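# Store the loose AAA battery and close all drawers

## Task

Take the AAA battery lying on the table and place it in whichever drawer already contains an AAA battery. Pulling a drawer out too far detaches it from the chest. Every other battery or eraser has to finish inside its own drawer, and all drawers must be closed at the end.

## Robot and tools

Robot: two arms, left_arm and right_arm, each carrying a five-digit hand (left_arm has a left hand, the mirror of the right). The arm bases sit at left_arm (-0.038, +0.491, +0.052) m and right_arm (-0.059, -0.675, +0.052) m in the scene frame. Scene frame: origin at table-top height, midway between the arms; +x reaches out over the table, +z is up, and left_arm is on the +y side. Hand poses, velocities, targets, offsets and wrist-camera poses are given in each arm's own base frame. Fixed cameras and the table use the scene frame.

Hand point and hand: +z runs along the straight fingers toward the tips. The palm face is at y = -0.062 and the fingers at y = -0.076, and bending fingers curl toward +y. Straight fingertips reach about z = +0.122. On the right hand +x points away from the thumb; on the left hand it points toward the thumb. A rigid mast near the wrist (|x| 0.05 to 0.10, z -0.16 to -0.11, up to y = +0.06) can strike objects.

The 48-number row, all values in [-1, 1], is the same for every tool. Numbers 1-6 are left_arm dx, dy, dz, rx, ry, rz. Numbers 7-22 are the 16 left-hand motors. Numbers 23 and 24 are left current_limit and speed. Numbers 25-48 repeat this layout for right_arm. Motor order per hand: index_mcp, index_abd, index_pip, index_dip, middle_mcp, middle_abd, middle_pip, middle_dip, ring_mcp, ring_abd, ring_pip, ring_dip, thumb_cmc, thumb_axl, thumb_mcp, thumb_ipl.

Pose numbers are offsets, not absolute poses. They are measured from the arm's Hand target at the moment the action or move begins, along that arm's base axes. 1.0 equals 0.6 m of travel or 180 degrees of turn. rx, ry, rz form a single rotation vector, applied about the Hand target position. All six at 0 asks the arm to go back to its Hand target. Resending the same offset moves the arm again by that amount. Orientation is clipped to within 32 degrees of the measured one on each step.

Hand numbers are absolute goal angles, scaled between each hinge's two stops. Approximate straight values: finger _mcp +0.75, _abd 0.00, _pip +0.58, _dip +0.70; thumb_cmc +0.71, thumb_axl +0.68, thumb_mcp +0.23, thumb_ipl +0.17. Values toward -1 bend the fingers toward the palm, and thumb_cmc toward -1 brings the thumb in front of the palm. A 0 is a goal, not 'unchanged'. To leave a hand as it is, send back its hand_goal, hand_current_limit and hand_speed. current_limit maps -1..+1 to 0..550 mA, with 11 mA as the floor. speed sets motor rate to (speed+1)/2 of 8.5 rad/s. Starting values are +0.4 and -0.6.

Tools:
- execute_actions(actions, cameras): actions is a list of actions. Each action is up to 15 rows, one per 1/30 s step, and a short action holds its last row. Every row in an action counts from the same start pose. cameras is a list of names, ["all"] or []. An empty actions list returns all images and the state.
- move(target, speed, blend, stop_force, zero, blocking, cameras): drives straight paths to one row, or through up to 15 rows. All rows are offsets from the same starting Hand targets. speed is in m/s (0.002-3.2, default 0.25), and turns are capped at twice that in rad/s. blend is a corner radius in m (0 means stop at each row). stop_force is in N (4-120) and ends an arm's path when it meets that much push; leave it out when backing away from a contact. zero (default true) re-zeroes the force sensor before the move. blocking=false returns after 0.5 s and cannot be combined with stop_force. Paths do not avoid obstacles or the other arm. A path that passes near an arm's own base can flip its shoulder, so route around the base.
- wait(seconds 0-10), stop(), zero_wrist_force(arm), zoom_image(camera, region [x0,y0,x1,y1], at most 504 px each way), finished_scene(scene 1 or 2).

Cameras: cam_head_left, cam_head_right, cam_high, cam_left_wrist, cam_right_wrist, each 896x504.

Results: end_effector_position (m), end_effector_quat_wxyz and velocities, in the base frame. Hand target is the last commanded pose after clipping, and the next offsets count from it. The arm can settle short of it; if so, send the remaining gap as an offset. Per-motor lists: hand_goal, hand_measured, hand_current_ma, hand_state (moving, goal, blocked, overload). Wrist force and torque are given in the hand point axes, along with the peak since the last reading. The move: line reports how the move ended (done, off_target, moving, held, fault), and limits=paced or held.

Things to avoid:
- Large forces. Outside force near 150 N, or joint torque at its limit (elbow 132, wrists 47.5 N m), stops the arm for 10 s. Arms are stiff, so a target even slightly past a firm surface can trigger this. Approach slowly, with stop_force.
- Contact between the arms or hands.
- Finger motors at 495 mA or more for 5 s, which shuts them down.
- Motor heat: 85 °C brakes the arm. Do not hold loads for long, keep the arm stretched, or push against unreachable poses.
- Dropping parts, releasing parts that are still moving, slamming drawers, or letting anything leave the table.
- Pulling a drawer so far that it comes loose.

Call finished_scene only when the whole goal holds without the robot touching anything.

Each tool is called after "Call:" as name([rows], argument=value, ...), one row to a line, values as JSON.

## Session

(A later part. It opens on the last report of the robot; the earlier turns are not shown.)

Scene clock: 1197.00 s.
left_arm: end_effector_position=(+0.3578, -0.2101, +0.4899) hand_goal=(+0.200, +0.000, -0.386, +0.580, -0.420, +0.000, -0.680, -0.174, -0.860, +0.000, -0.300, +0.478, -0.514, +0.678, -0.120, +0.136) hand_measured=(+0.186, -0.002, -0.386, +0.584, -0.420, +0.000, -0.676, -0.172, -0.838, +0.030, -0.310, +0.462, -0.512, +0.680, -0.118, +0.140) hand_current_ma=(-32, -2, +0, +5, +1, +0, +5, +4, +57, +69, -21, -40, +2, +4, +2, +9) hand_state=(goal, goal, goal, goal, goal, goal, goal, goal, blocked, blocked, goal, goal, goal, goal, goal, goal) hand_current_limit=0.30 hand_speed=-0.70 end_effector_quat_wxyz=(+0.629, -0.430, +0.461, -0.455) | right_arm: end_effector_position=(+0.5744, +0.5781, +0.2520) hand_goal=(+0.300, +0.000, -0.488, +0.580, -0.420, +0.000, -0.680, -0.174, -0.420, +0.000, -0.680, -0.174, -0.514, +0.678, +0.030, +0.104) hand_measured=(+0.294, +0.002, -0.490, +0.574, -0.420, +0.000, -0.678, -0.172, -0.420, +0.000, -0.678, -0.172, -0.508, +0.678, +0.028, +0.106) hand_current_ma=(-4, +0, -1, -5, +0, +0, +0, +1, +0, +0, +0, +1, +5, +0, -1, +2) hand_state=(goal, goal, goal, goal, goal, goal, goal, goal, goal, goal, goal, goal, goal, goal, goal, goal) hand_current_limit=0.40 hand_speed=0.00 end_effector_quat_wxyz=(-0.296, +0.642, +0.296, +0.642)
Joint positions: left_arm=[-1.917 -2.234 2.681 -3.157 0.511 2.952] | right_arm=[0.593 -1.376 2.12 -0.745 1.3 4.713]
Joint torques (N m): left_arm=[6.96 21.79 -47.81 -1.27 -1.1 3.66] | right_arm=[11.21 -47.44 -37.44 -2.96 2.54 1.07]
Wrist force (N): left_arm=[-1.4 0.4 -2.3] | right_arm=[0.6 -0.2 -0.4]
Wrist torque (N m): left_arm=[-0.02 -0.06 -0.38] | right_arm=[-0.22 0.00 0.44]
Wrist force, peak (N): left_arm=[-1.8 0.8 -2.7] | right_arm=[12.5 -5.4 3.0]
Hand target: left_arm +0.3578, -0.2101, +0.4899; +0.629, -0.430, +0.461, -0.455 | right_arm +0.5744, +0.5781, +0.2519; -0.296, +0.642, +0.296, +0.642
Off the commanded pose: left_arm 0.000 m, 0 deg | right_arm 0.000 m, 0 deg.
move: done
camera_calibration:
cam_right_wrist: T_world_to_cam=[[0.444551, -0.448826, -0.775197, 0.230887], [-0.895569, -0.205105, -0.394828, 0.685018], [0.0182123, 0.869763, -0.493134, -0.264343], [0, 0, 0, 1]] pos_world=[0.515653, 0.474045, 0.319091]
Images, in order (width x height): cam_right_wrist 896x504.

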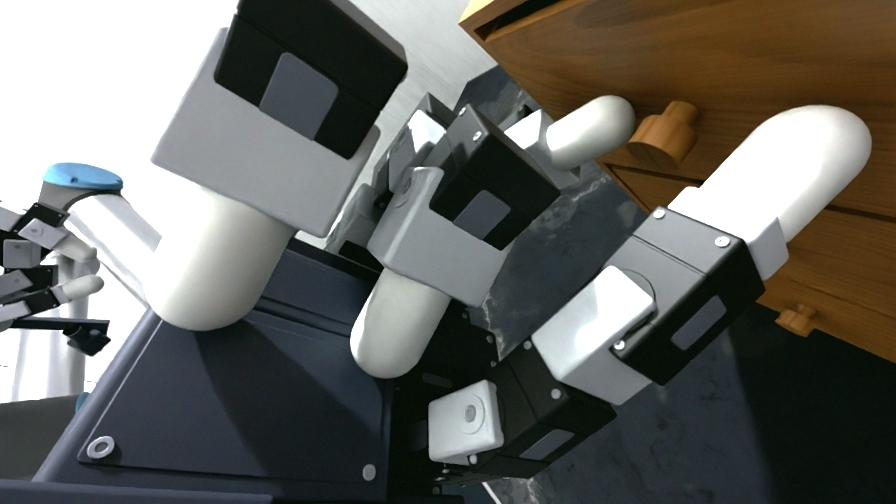

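Call:
move(target=[0,0,0,0,0,0, 0.200,0,-0.387,0.580,-0.420,0,-0.680,-0.174,-0.860,0,-0.30,0.478,-0.514,0.678,-0.120,0.135,0.3,-0.7, -0.14,0.0277,0,0,0,0, 0.300,0,-0.489,0.580,-0.42,0,-0.68,-0.174,-0.42,0,-0.68,-0.174,-0.514,0.678,0.03,0.104,0.4,0.0], speed=0.15, cameras=["cam_right_wrist","cam_high","cam_head_left","cam_head_right"])

Call:
zoom_image(camera="cam_head_right", region=[480, 160, 660, 330])

Call:
zoom_image(camera="cam_high", region=[440, 40, 520, 190])

Call:
zoom_image(camera="cam_head_left", region=[480, 160, 680, 320])

Scene clock: 1217.73 s.
left_arm: end_effector_position=(+0.3578, -0.2101, +0.4899) hand_goal=(+0.200, +0.000, -0.386, +0.580, -0.420, +0.000, -0.680, -0.174, -0.860, +0.000, -0.300, +0.478, -0.514, +0.678, -0.120, +0.136) hand_measured=(+0.186, -0.002, -0.386, +0.584, -0.420, +0.000, -0.676, -0.172, -0.838, +0.030, -0.310, +0.462, -0.512, +0.680, -0.118, +0.140) hand_current_ma=(-32, -2, +0, +5, +1, +0, +5, +4, +57, +69, -21, -40, +2, +4, +2, +9) hand_state=(goal, goal, goal, goal, goal, goal, goal, goal, blocked, blocked, goal, goal, goal, goal, goal, goal) hand_current_limit=0.30 hand_speed=-0.70 end_effector_quat_wxyz=(+0.629, -0.430, +0.461, -0.455) | right_arm: end_effector_position=(+0.4904, +0.5947, +0.2520) hand_goal=(+0.300, +0.000, -0.488, +0.580, -0.420, +0.000, -0.680, -0.174, -0.420, +0.000, -0.680, -0.174, -0.514, +0.678, +0.030, +0.104) hand_measured=(+0.298, +0.002, -0.490, +0.578, -0.420, +0.000, -0.678, -0.172, -0.420, +0.000, -0.678, -0.172, -0.508, +0.678, +0.028, +0.106) hand_current_ma=(-1, +0, -1, -1, +0, +0, +0, +1, +0, +0, +0, +1, +5, +0, -1, +2) hand_state=(goal, goal, goal, goal, goal, goal, goal, goal, goal, goal, goal, goal, goal, goal, goal, goal) hand_current_limit=0.40 hand_speed=0.00 end_effector_quat_wxyz=(-0.296, +0.642, +0.296, +0.642)
Joint positions: left_arm=[-1.917 -2.234 2.681 -3.157 0.511 2.952] | right_arm=[0.717 -1.426 2.183 -0.758 1.423 4.713]
Joint torques (N m): left_arm=[6.26 20.01 -48.76 -0.87 -1.28 3.33] | right_arm=[-3.06 -38.56 -43.38 0.22 -1.55 -3.12]
Wrist force (N): left_arm=[-1.4 0.4 -2.5] | right_arm=[0.8 -0.1 -0.7]
Wrist torque (N m): left_arm=[0.01 -0.07 -0.38] | right_arm=[-0.18 0.01 0.47]
Wrist force, peak (N): left_arm=[-1.7 0.3 -2.9] | right_arm=[1.1 -1.6 -1.0]
Hand target: left_arm +0.3578, -0.2101, +0.4899; +0.629, -0.430, +0.461, -0.455 | right_arm +0.4904, +0.5947, +0.2519; -0.296, +0.642, +0.296, +0.642
Off the commanded pose: left_arm 0.000 m, 0 deg | right_arm 0.000 m, 0 deg.
move: done
camera_calibration:
cam_right_wrist: T_world_to_cam=[[0.444663, -0.448735, -0.775185, 0.275506], [-0.895513, -0.205125, -0.394943, 0.613178], [0.0182145, 0.869805, -0.493059, -0.277346], [0, 0, 0, 1]] pos_world=[0.431653, 0.490644, 0.318991]
Images, in order (width x height): cam_head_left 896x504, cam_head_right 896x504, cam_high 896x504, cam_right_wrist 896x504.

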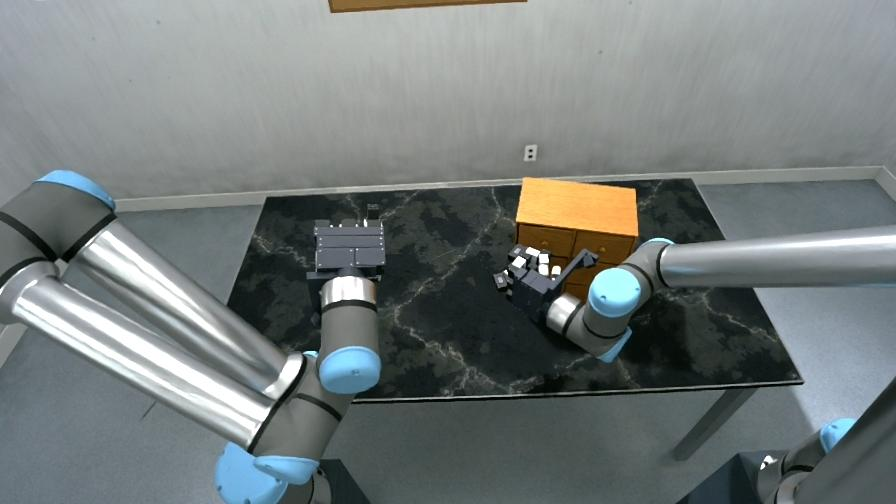

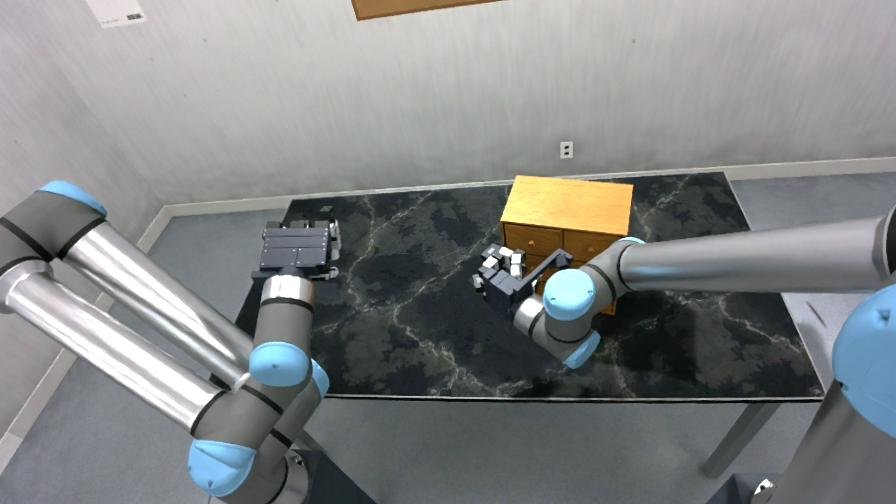

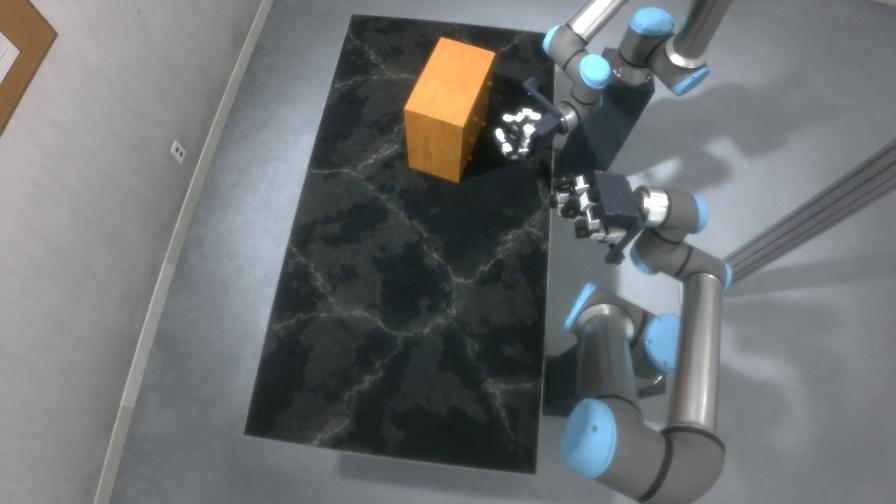

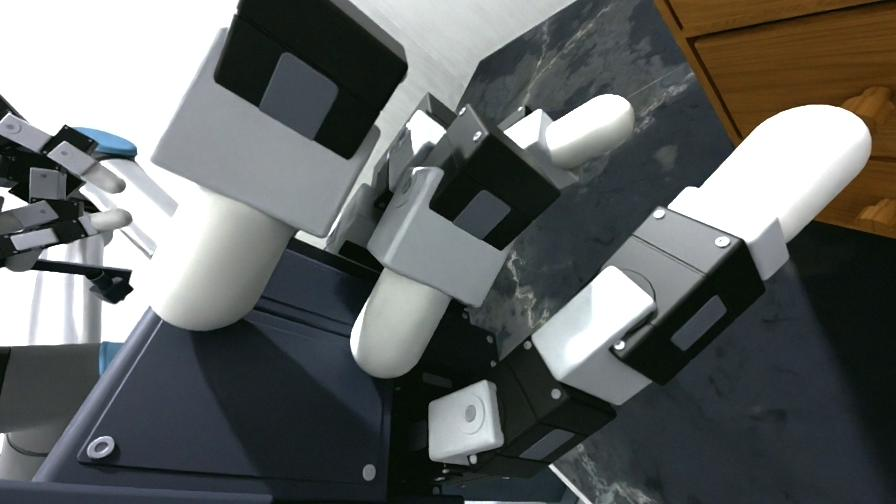

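Scaled by 2.800 from the camera's 896x504 image, which has a finer 1280x720 frame.

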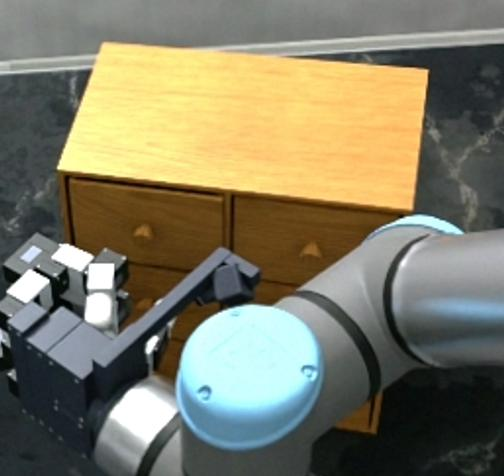

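Scaled by 3.360 from the camera's 896x504 image, which has a finer 1280x720 frame.

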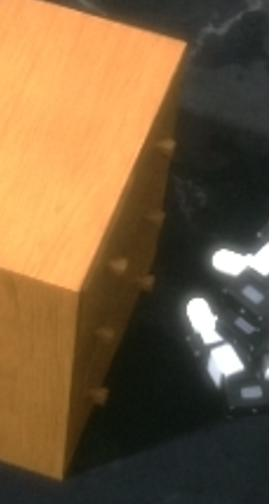

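Scaled by 2.520 from the camera's 896x504 image, which has a finer 1280x720 frame.

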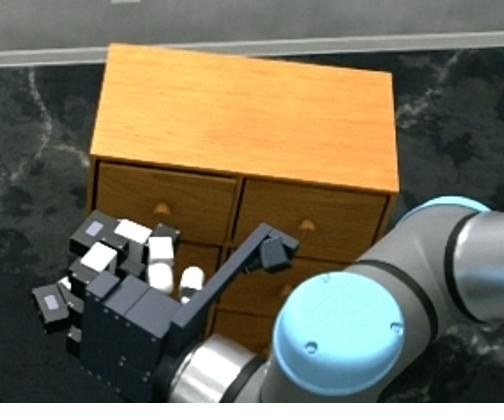

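Call:
move(target=[0,0,0,0,0,0, 0.200,0,-0.387,0.580,-0.420,0,-0.680,-0.174,-0.860,0,-0.30,0.478,-0.514,0.678,-0.120,0.135,0.3,-0.7, 0.14,-0.0277,0,0,0,0, 0.300,0,-0.489,0.580,-0.42,0,-0.68,-0.174,-0.42,0,-0.68,-0.174,-0.514,0.678,0.03,0.104,0.4,0.0], speed=0.12, stop_force=8)

Call:
move(target=[0,0,0,0,0,0, 0.200,0,-0.387,0.580,-0.420,0,-0.680,-0.174,-0.860,0,-0.30,0.478,-0.514,0.678,-0.120,0.135,0.3,-0.7, 0,0,0,0,0,0, 0.137,0,-0.489,0.580,-0.42,0,-0.68,-0.174,-0.42,0,-0.68,-0.174,-0.514,0.678,-0.202,0.08,0.5,-0.2])

Call:
move(target=[0,0,0,0,0,0, 0.200,0,-0.387,0.580,-0.420,0,-0.680,-0.174,-0.860,0,-0.30,0.478,-0.514,0.678,-0.120,0.135,0.3,-0.7, 0.0163,-0.0033,0,0,0,0, 0.137,0,-0.489,0.580,-0.42,0,-0.68,-0.174,-0.42,0,-0.68,-0.174,-0.514,0.678,-0.202,0.08,0.5,-0.2], speed=0.02, stop_force=10, cameras=["cam_right_wrist"])

Call:
zoom_image(camera="cam_right_wrist", region=[440, 0, 896, 300])

Scene clock: 1235.37 s.
left_arm: end_effector_position=(+0.3578, -0.2101, +0.4899) hand_goal=(+0.200, +0.000, -0.386, +0.580, -0.420, +0.000, -0.680, -0.174, -0.860, +0.000, -0.300, +0.478, -0.514, +0.678, -0.120, +0.136) hand_measured=(+0.186, -0.002, -0.386, +0.584, -0.420, +0.000, -0.676, -0.172, -0.838, +0.030, -0.310, +0.462, -0.512, +0.680, -0.118, +0.140) hand_current_ma=(-32, -2, +0, +5, +1, +0, +5, +4, +57, +69, -21, -40, +2, +4, +2, +9) hand_state=(goal, goal, goal, goal, goal, goal, goal, goal, blocked, blocked, goal, goal, goal, goal, goal, goal) hand_current_limit=0.30 hand_speed=-0.70 end_effector_quat_wxyz=(+0.629, -0.430, +0.461, -0.455) | right_arm: end_effector_position=(+0.5744, +0.5781, +0.2519) hand_goal=(+0.300, +0.000, -0.488, +0.580, -0.420, +0.000, -0.680, -0.174, -0.420, +0.000, -0.680, -0.174, -0.514, +0.678, +0.030, +0.104) hand_measured=(+0.298, +0.002, -0.490, +0.578, -0.420, +0.000, -0.678, -0.172, -0.420, +0.000, -0.678, -0.172, -0.508, +0.678, +0.028, +0.106) hand_current_ma=(-1, +0, -1, -1, +0, +0, +0, +1, +0, +0, +0, +1, +5, +0, -1, +2) hand_state=(goal, goal, goal, goal, goal, goal, goal, goal, goal, goal, goal, goal, goal, goal, goal, goal) hand_current_limit=0.40 hand_speed=0.00 end_effector_quat_wxyz=(-0.296, +0.642, +0.296, +0.642)
Joint positions: left_arm=[-1.917 -2.234 2.681 -3.157 0.511 2.952] | right_arm=[0.593 -1.376 2.12 -0.745 1.3 4.713]
Joint torques (N m): left_arm=[6.99 17.74 -48.63 -0.4 -0.95 3.38] | right_arm=[16.58 -63.12 -28.02 -6 2.84 2.19]
Wrist force (N): left_arm=[-1.5 0.7 -2.3] | right_arm=[0.4 0.6 -0.1]
Wrist torque (N m): left_arm=[0.03 -0.05 -0.40] | right_arm=[-0.14 0.04 0.42]
Wrist force, peak (N): left_arm=[-1.7 0.6 -2.7] | right_arm=[1.1 -1.3 -0.8]
Hand target: left_arm +0.3578, -0.2101, +0.4899; +0.629, -0.430, +0.461, -0.455 | right_arm +0.5744, +0.5781, +0.2519; -0.296, +0.642, +0.296, +0.642
Off the commanded pose: left_arm 0.000 m, 0 deg | right_arm 0.000 m, 0 deg.
move: done

Scene clock: 1235.87 s.
left_arm: end_effector_position=(+0.3578, -0.2101, +0.4899) hand_goal=(+0.200, +0.000, -0.386, +0.580, -0.420, +0.000, -0.680, -0.174, -0.860, +0.000, -0.300, +0.478, -0.514, +0.678, -0.120, +0.136) hand_measured=(+0.186, -0.002, -0.386, +0.584, -0.420, +0.000, -0.676, -0.172, -0.838, +0.030, -0.310, +0.462, -0.512, +0.680, -0.118, +0.140) hand_current_ma=(-32, -2, +0, +5, +1, +0, +5, +4, +57, +69, -21, -40, +2, +4, +2, +9) hand_state=(goal, goal, goal, goal, goal, goal, goal, goal, blocked, blocked, goal, goal, goal, goal, goal, goal) hand_current_limit=0.30 hand_speed=-0.70 end_effector_quat_wxyz=(+0.629, -0.430, +0.461, -0.455) | right_arm: end_effector_position=(+0.5744, +0.5781, +0.2519) hand_goal=(+0.138, +0.000, -0.488, +0.580, -0.420, +0.000, -0.680, -0.174, -0.420, +0.000, -0.680, -0.174, -0.514, +0.678, -0.202, +0.080) hand_measured=(+0.238, +0.002, -0.476, +0.582, -0.420, +0.000, -0.678, -0.172, -0.420, +0.000, -0.678, -0.172, -0.508, +0.678, -0.108, +0.106) hand_current_ma=(+306, +0, +12, +1, +0, +0, +0, +1, +0, +0, +0, +1, +4, +0, +368, +59) hand_state=(blocked, goal, goal, goal, goal, goal, goal, goal, goal, goal, goal, goal, goal, goal, blocked, blocked) hand_current_limit=0.50 hand_speed=-0.20 end_effector_quat_wxyz=(-0.296, +0.642, +0.296, +0.642)
Joint positions: left_arm=[-1.917 -2.234 2.681 -3.157 0.511 2.952] | right_arm=[0.593 -1.376 2.12 -0.745 1.3 4.713]
Joint torques (N m): left_arm=[5.28 20.68 -47.6 -0.15 -1.19 3.62] | right_arm=[10.09 -61.72 -28.95 -4.52 3.06 1.99]
Wrist force (N): left_arm=[-1.6 0.4 -2.5] | right_arm=[0.4 -0.8 -0.6]
Wrist torque (N m): left_arm=[0.00 -0.03 -0.40] | right_arm=[-0.21 0.04 0.42]
Wrist force, peak (N): left_arm=[-1.7 1.0 -2.4] | right_arm=[0.6 -3.0 2.2]
Hand target: left_arm +0.3578, -0.2101, +0.4899; +0.629, -0.430, +0.461, -0.455 | right_arm +0.5744, +0.5781, +0.2519; -0.296, +0.642, +0.296, +0.642
Off the commanded pose: left_arm 0.000 m, 0 deg | right_arm 0.000 m, 0 deg.
move: done

Scene clock: 1237.60 s.
left_arm: end_effector_position=(+0.3578, -0.2101, +0.4899) hand_goal=(+0.200, +0.000, -0.386, +0.580, -0.420, +0.000, -0.680, -0.174, -0.860, +0.000, -0.300, +0.478, -0.514, +0.678, -0.120, +0.136) hand_measured=(+0.186, -0.002, -0.386, +0.584, -0.420, +0.000, -0.676, -0.172, -0.838, +0.030, -0.310, +0.462, -0.512, +0.680, -0.118, +0.140) hand_current_ma=(-32, -2, +0, +5, +1, +0, +5, +4, +57, +69, -21, -40, +2, +4, +2, +9) hand_state=(goal, goal, goal, goal, goal, goal, goal, goal, blocked, blocked, goal, goal, goal, goal, goal, goal) hand_current_limit=0.30 hand_speed=-0.70 end_effector_quat_wxyz=(+0.629, -0.430, +0.461, -0.455) | right_arm: end_effector_position=(+0.5842, +0.5761, +0.2519) hand_goal=(+0.138, +0.000, -0.488, +0.580, -0.420, +0.000, -0.680, -0.174, -0.420, +0.000, -0.680, -0.174, -0.514, +0.678, -0.202, +0.080) hand_measured=(+0.238, -0.002, -0.486, +0.574, -0.420, +0.000, -0.678, -0.172, -0.420, +0.000, -0.678, -0.172, -0.520, +0.678, -0.110, +0.106) hand_current_ma=(+300, -1, +0, -4, +0, +0, +0, +1, +0, +0, +0, +1, -4, +0, +354, +61) hand_state=(blocked, goal, goal, goal, goal, goal, goal, goal, goal, goal, goal, goal, goal, goal, blocked, blocked) hand_current_limit=0.50 hand_speed=-0.20 end_effector_quat_wxyz=(-0.296, +0.642, +0.296, +0.642)
Joint positions: left_arm=[-1.917 -2.234 2.681 -3.157 0.511 2.952] | right_arm=[0.58 -1.369 2.112 -0.744 1.287 4.713]
Joint torques (N m): left_arm=[9.22 17.47 -48.25 -0.23 -0.92 3.2] | right_arm=[11.96 -60.69 -27.88 -3.08 4.58 2.1]
Wrist force (N): left_arm=[-1.4 0.7 -2.2] | right_arm=[2.7 -6.0 -0.6]
Wrist torque (N m): left_arm=[0.01 -0.04 -0.40] | right_arm=[-0.23 0.00 0.53]
Wrist force, peak (N): left_arm=[-1.7 0.4 -2.8] | right_arm=[2.9 -10.5 -0.4]
Hand target: left_arm +0.3578, -0.2101, +0.4899; +0.629, -0.430, +0.461, -0.455 | right_arm +0.5842, +0.5761, +0.2519; -0.296, +0.642, +0.296, +0.642
Off the commanded pose: left_arm 0.000 m, 0 deg | right_arm 0.000 m, 0 deg.
move: done
camera_calibration:
cam_right_wrist: T_world_to_cam=[[0.444551, -0.448826, -0.775197, 0.225556], [-0.895569, -0.205105, -0.394828, 0.693345], [0.0182123, 0.869763, -0.493134, -0.262831], [0, 0, 0, 1]] pos_world=[0.525453, 0.472045, 0.318991]
Images, in order (width x height): cam_right_wrist 896x504.

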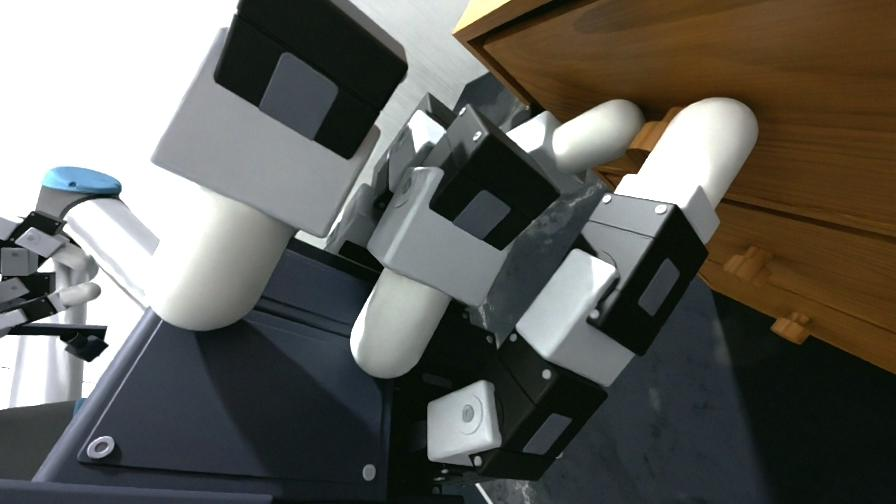

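Scaled by 1.105 from the camera's 896x504 image, which has a finer 1280x720 frame.

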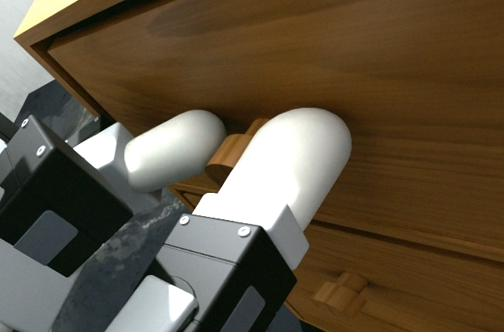

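Call:
move(target=[0,0,0,0,0,0, 0.200,0,-0.387,0.580,-0.420,0,-0.680,-0.174,-0.860,0,-0.30,0.478,-0.514,0.678,-0.120,0.135,0.3,-0.7, 0.0049,-0.001,0,0,0,0, 0.137,0,-0.489,0.580,-0.42,0,-0.68,-0.174,-0.42,0,-0.68,-0.174,-0.514,0.678,-0.202,0.08,0.5,-0.2], speed=0.01, stop_force=10)

Call:
move(target=[0,0,0,0,0,0, 0.200,0,-0.387,0.580,-0.420,0,-0.680,-0.174,-0.860,0,-0.30,0.478,-0.514,0.678,-0.120,0.135,0.3,-0.7, 0,0,0,0,0,0, 0.300,0,-0.489,0.580,-0.42,0,-0.68,-0.174,-0.42,0,-0.68,-0.174,-0.514,0.678,0.03,0.104,0.4,-0.2], cameras=["cam_right_wrist"])

Call:
zoom_image(camera="cam_right_wrist", region=[440, 0, 896, 300])

Scene clock: 1250.40 s.
left_arm: end_effector_position=(+0.3578, -0.2101, +0.4899) hand_goal=(+0.200, +0.000, -0.386, +0.580, -0.420, +0.000, -0.680, -0.174, -0.860, +0.000, -0.300, +0.478, -0.514, +0.678, -0.120, +0.136) hand_measured=(+0.186, -0.002, -0.386, +0.584, -0.420, +0.000, -0.676, -0.172, -0.838, +0.030, -0.310, +0.462, -0.512, +0.680, -0.118, +0.140) hand_current_ma=(-32, -2, +0, +5, +1, +0, +5, +4, +57, +69, -21, -40, +2, +4, +2, +9) hand_state=(goal, goal, goal, goal, goal, goal, goal, goal, blocked, blocked, goal, goal, goal, goal, goal, goal) hand_current_limit=0.30 hand_speed=-0.70 end_effector_quat_wxyz=(+0.629, -0.430, +0.461, -0.455) | right_arm: end_effector_position=(+0.5872, +0.5755, +0.2520) hand_goal=(+0.138, +0.000, -0.488, +0.580, -0.420, +0.000, -0.680, -0.174, -0.420, +0.000, -0.680, -0.174, -0.514, +0.678, -0.202, +0.080) hand_measured=(+0.238, -0.002, -0.490, +0.572, -0.420, +0.000, -0.678, -0.172, -0.420, +0.000, -0.678, -0.172, -0.520, +0.678, -0.110, +0.106) hand_current_ma=(+300, -1, -1, -6, +0, +0, +0, +1, +0, +0, +0, +1, -5, +0, +354, +63) hand_state=(blocked, goal, goal, goal, goal, goal, goal, goal, goal, goal, goal, goal, goal, goal, blocked, blocked) hand_current_limit=0.50 hand_speed=-0.20 end_effector_quat_wxyz=(-0.296, +0.642, +0.296, +0.642)
Joint positions: left_arm=[-1.917 -2.234 2.681 -3.157 0.511 2.952] | right_arm=[0.576 -1.367 2.109 -0.743 1.283 4.713]
Joint torques (N m): left_arm=[5.54 16.27 -48.2 -0.37 -0.96 3.43] | right_arm=[-13.97 -46.92 -35.71 0.68 2.69 2.33]
Wrist force (N): left_arm=[-1.5 0.3 -2.3] | right_arm=[2.3 -7.5 -1.0]
Wrist torque (N m): left_arm=[-0.02 -0.05 -0.39] | right_arm=[-0.35 0.04 0.51]
Wrist force, peak (N): left_arm=[-1.9 0.5 -2.7] | right_arm=[2.7 -10.0 -0.6]
Hand target: left_arm +0.3578, -0.2101, +0.4899; +0.629, -0.430, +0.461, -0.455 | right_arm +0.5871, +0.5755, +0.2519; -0.296, +0.642, +0.296, +0.642
Off the commanded pose: left_arm 0.000 m, 0 deg | right_arm 0.000 m, 0 deg.
move: done

Scene clock: 1250.90 s.
left_arm: end_effector_position=(+0.3578, -0.2101, +0.4899) hand_goal=(+0.200, +0.000, -0.386, +0.580, -0.420, +0.000, -0.680, -0.174, -0.860, +0.000, -0.300, +0.478, -0.514, +0.678, -0.120, +0.136) hand_measured=(+0.186, -0.002, -0.386, +0.584, -0.420, +0.000, -0.676, -0.172, -0.838, +0.030, -0.310, +0.462, -0.512, +0.680, -0.118, +0.140) hand_current_ma=(-32, -2, +0, +5, +1, +0, +5, +4, +57, +69, -21, -40, +2, +4, +2, +9) hand_state=(goal, goal, goal, goal, goal, goal, goal, goal, blocked, blocked, goal, goal, goal, goal, goal, goal) hand_current_limit=0.30 hand_speed=-0.70 end_effector_quat_wxyz=(+0.629, -0.430, +0.461, -0.455) | right_arm: end_effector_position=(+0.5872, +0.5755, +0.2519) hand_goal=(+0.300, +0.000, -0.488, +0.580, -0.420, +0.000, -0.680, -0.174, -0.420, +0.000, -0.680, -0.174, -0.514, +0.678, +0.030, +0.104) hand_measured=(+0.266, -0.002, -0.504, +0.570, -0.420, +0.000, -0.678, -0.172, -0.420, +0.000, -0.678, -0.172, -0.508, +0.678, +0.028, +0.106) hand_current_ma=(-63, +0, -20, -9, +0, +0, +0, +1, +0, +0, +0, +1, +5, +0, -1, +2) hand_state=(blocked, goal, goal, goal, goal, goal, goal, goal, goal, goal, goal, goal, goal, goal, goal, goal) hand_current_limit=0.40 hand_speed=-0.20 end_effector_quat_wxyz=(-0.296, +0.642, +0.296, +0.642)
Joint positions: left_arm=[-1.917 -2.234 2.681 -3.157 0.511 2.952] | right_arm=[0.576 -1.367 2.109 -0.743 1.283 4.713]
Joint torques (N m): left_arm=[5.05 16.78 -47.46 -0.32 -0.97 3.43] | right_arm=[-1.87 -53.64 -29.39 0.6 3.17 2.26]
Wrist force (N): left_arm=[-1.4 0.5 -2.4] | right_arm=[0.9 -0.7 -1.5]
Wrist torque (N m): left_arm=[0.02 -0.06 -0.39] | right_arm=[-0.23 0.02 0.45]
Wrist force, peak (N): left_arm=[-1.7 0.5 -2.7] | right_arm=[2.7 -7.4 -1.0]
Hand target: left_arm +0.3578, -0.2101, +0.4899; +0.629, -0.430, +0.461, -0.455 | right_arm +0.5871, +0.5755, +0.2519; -0.296, +0.642, +0.296, +0.642
Off the commanded pose: left_arm 0.000 m, 0 deg | right_arm 0.000 m, 0 deg.
move: done
camera_calibration:
cam_right_wrist: T_world_to_cam=[[0.444549, -0.448865, -0.775175, 0.223965], [-0.895567, -0.205027, -0.394871, 0.695884], [0.0183122, 0.869761, -0.493133, -0.262416], [0, 0, 0, 1]] pos_world=[0.528453, 0.471444, 0.318991]
Images, in order (width x height): cam_right_wrist 896x504.

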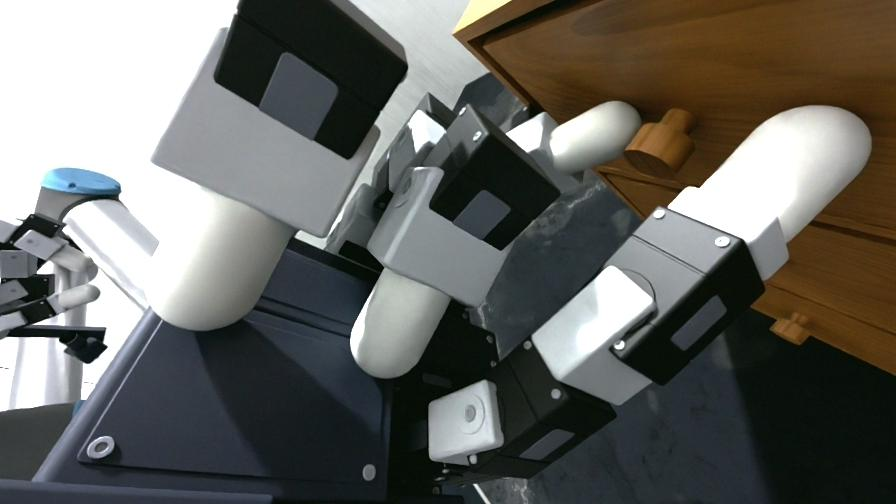

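Scaled by 1.105 from the camera's 896x504 image, which has a finer 1280x720 frame.

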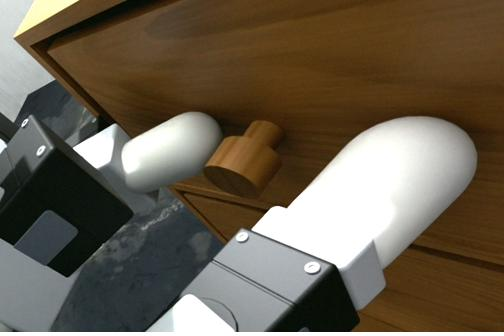

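Call:
move(target=[0,0,0,0,0,0, 0.200,0,-0.387,0.580,-0.420,0,-0.680,-0.174,-0.860,0,-0.30,0.478,-0.514,0.678,-0.120,0.135,0.3,-0.7, -0.2,0.0396,0,0,0,0, 0.300,0,-0.489,0.580,-0.42,0,-0.68,-0.174,-0.42,0,-0.68,-0.174,-0.514,0.678,0.03,0.104,0.4,0.0], speed=0.15, cameras=["cam_right_wrist","cam_high","cam_head_left","cam_head_right"])

Call:
zoom_image(camera="cam_head_right", region=[480, 160, 660, 330])

Call:
zoom_image(camera="cam_high", region=[440, 40, 520, 190])

Call:
zoom_image(camera="cam_right_wrist", region=[560, 0, 896, 300])

Scene clock: 1265.97 s.
left_arm: end_effector_position=(+0.3578, -0.2101, +0.4899) hand_goal=(+0.200, +0.000, -0.386, +0.580, -0.420, +0.000, -0.680, -0.174, -0.860, +0.000, -0.300, +0.478, -0.514, +0.678, -0.120, +0.136) hand_measured=(+0.186, -0.002, -0.386, +0.584, -0.420, +0.000, -0.676, -0.172, -0.838, +0.030, -0.310, +0.462, -0.512, +0.680, -0.118, +0.140) hand_current_ma=(-32, -2, +0, +5, +1, +0, +5, +4, +57, +69, -21, -40, +2, +4, +2, +9) hand_state=(goal, goal, goal, goal, goal, goal, goal, goal, blocked, blocked, goal, goal, goal, goal, goal, goal) hand_current_limit=0.30 hand_speed=-0.70 end_effector_quat_wxyz=(+0.629, -0.430, +0.461, -0.455) | right_arm: end_effector_position=(+0.4671, +0.5993, +0.2520) hand_goal=(+0.300, +0.000, -0.488, +0.580, -0.420, +0.000, -0.680, -0.174, -0.420, +0.000, -0.680, -0.174, -0.514, +0.678, +0.030, +0.104) hand_measured=(+0.298, +0.000, -0.490, +0.578, -0.420, +0.000, -0.678, -0.172, -0.420, +0.000, -0.678, -0.172, -0.508, +0.678, +0.028, +0.106) hand_current_ma=(-1, +0, -1, -1, +0, +0, +0, +1, +0, +0, +0, +1, +5, +0, -1, +2) hand_state=(goal, goal, goal, goal, goal, goal, goal, goal, goal, goal, goal, goal, goal, goal, goal, goal) hand_current_limit=0.40 hand_speed=0.00 end_effector_quat_wxyz=(-0.296, +0.642, +0.296, +0.642)
Joint positions: left_arm=[-1.917 -2.234 2.681 -3.157 0.511 2.952] | right_arm=[0.755 -1.437 2.196 -0.76 1.461 4.713]
Joint torques (N m): left_arm=[4.85 18.16 -47.37 -0.33 -1.22 3.52] | right_arm=[-2.94 -36.54 -44.63 -1.28 -1.22 -3.08]
Wrist force (N): left_arm=[-1.5 0.7 -2.8] | right_arm=[0.6 -0.5 -0.4]
Wrist torque (N m): left_arm=[0.08 -0.06 -0.39] | right_arm=[-0.22 0.02 0.43]
Wrist force, peak (N): left_arm=[-1.7 1.0 -2.8] | right_arm=[0.7 -1.9 -1.4]
Hand target: left_arm +0.3578, -0.2101, +0.4899; +0.629, -0.430, +0.461, -0.455 | right_arm +0.4671, +0.5993, +0.2519; -0.296, +0.642, +0.296, +0.642
Off the commanded pose: left_arm 0.000 m, 0 deg | right_arm 0.000 m, 0 deg.
move: done
camera_calibration:
cam_right_wrist: T_world_to_cam=[[0.444663, -0.448735, -0.775185, 0.287886], [-0.895513, -0.205125, -0.394943, 0.593235], [0.0182145, 0.869805, -0.493059, -0.280836], [0, 0, 0, 1]] pos_world=[0.408353, 0.495144, 0.318991]
Images, in order (width x height): cam_head_left 896x504, cam_head_right 896x504, cam_high 896x504, cam_right_wrist 896x504.

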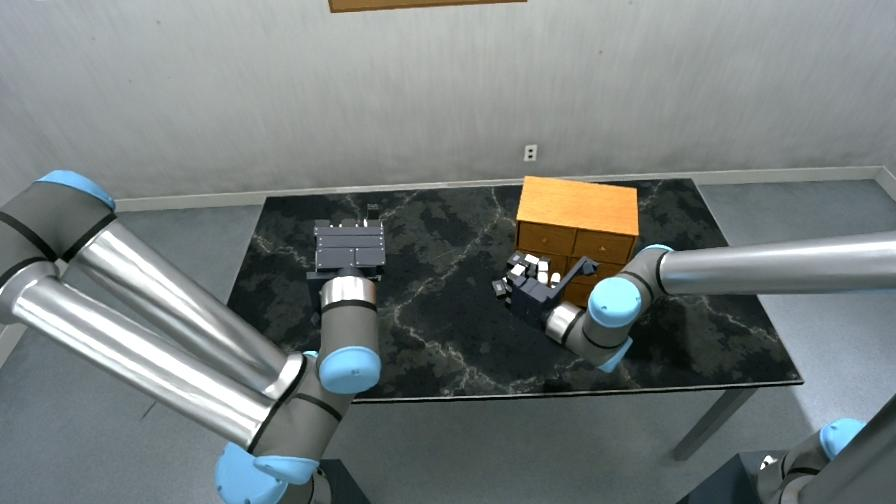

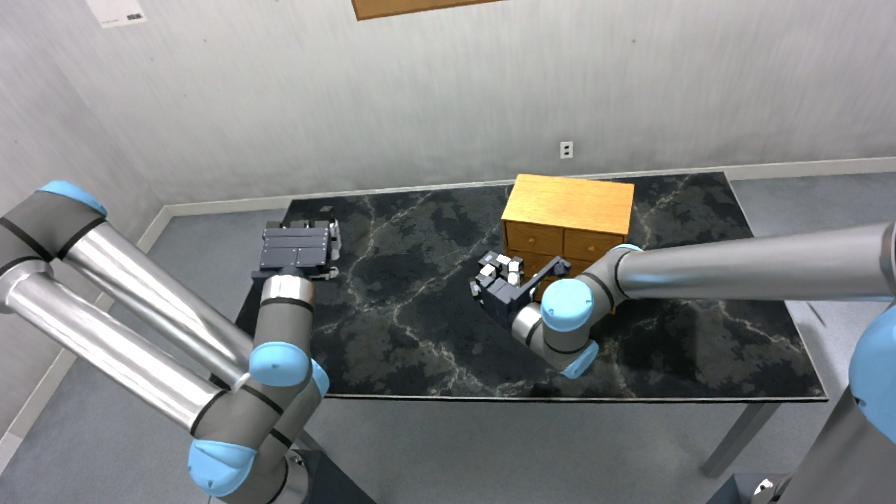

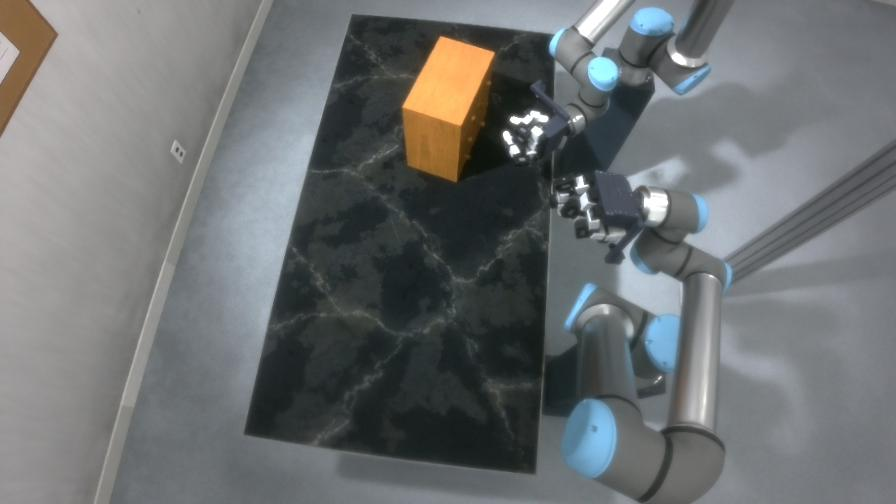

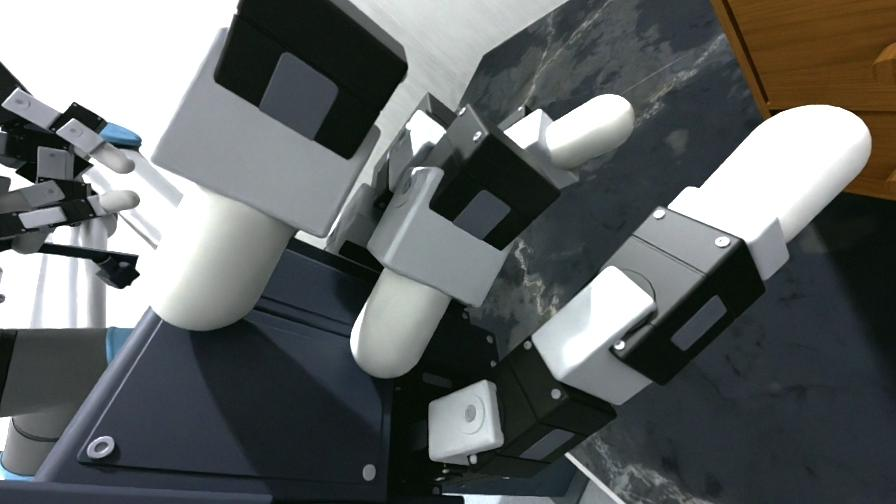

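Scaled by 2.800 from the camera's 896x504 image, which has a finer 1280x720 frame.

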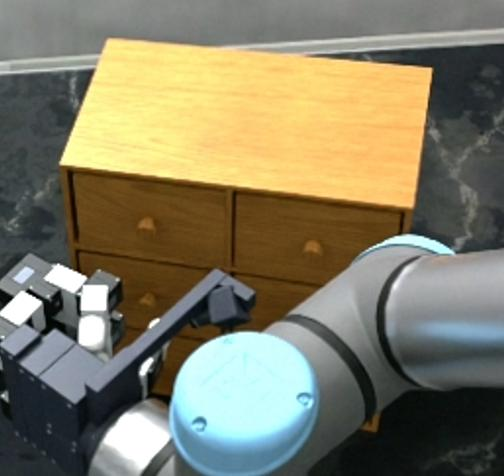

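Scaled by 3.360 from the camera's 896x504 image, which has a finer 1280x720 frame.

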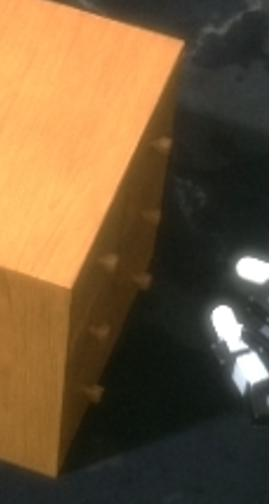

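Scaled by 1.500 from the camera's 896x504 image, which has a finer 1280x720 frame.

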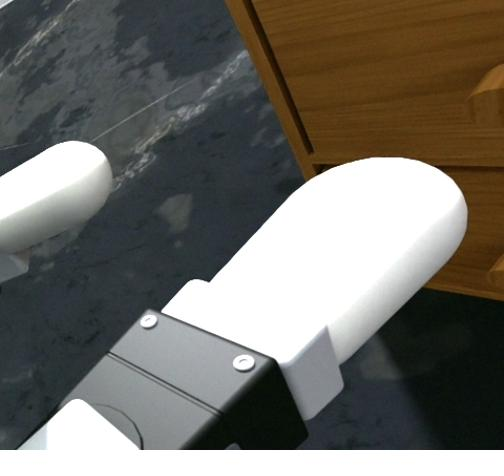

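Call:
finished_scene(scene=2)

The scene is finished: the task was done.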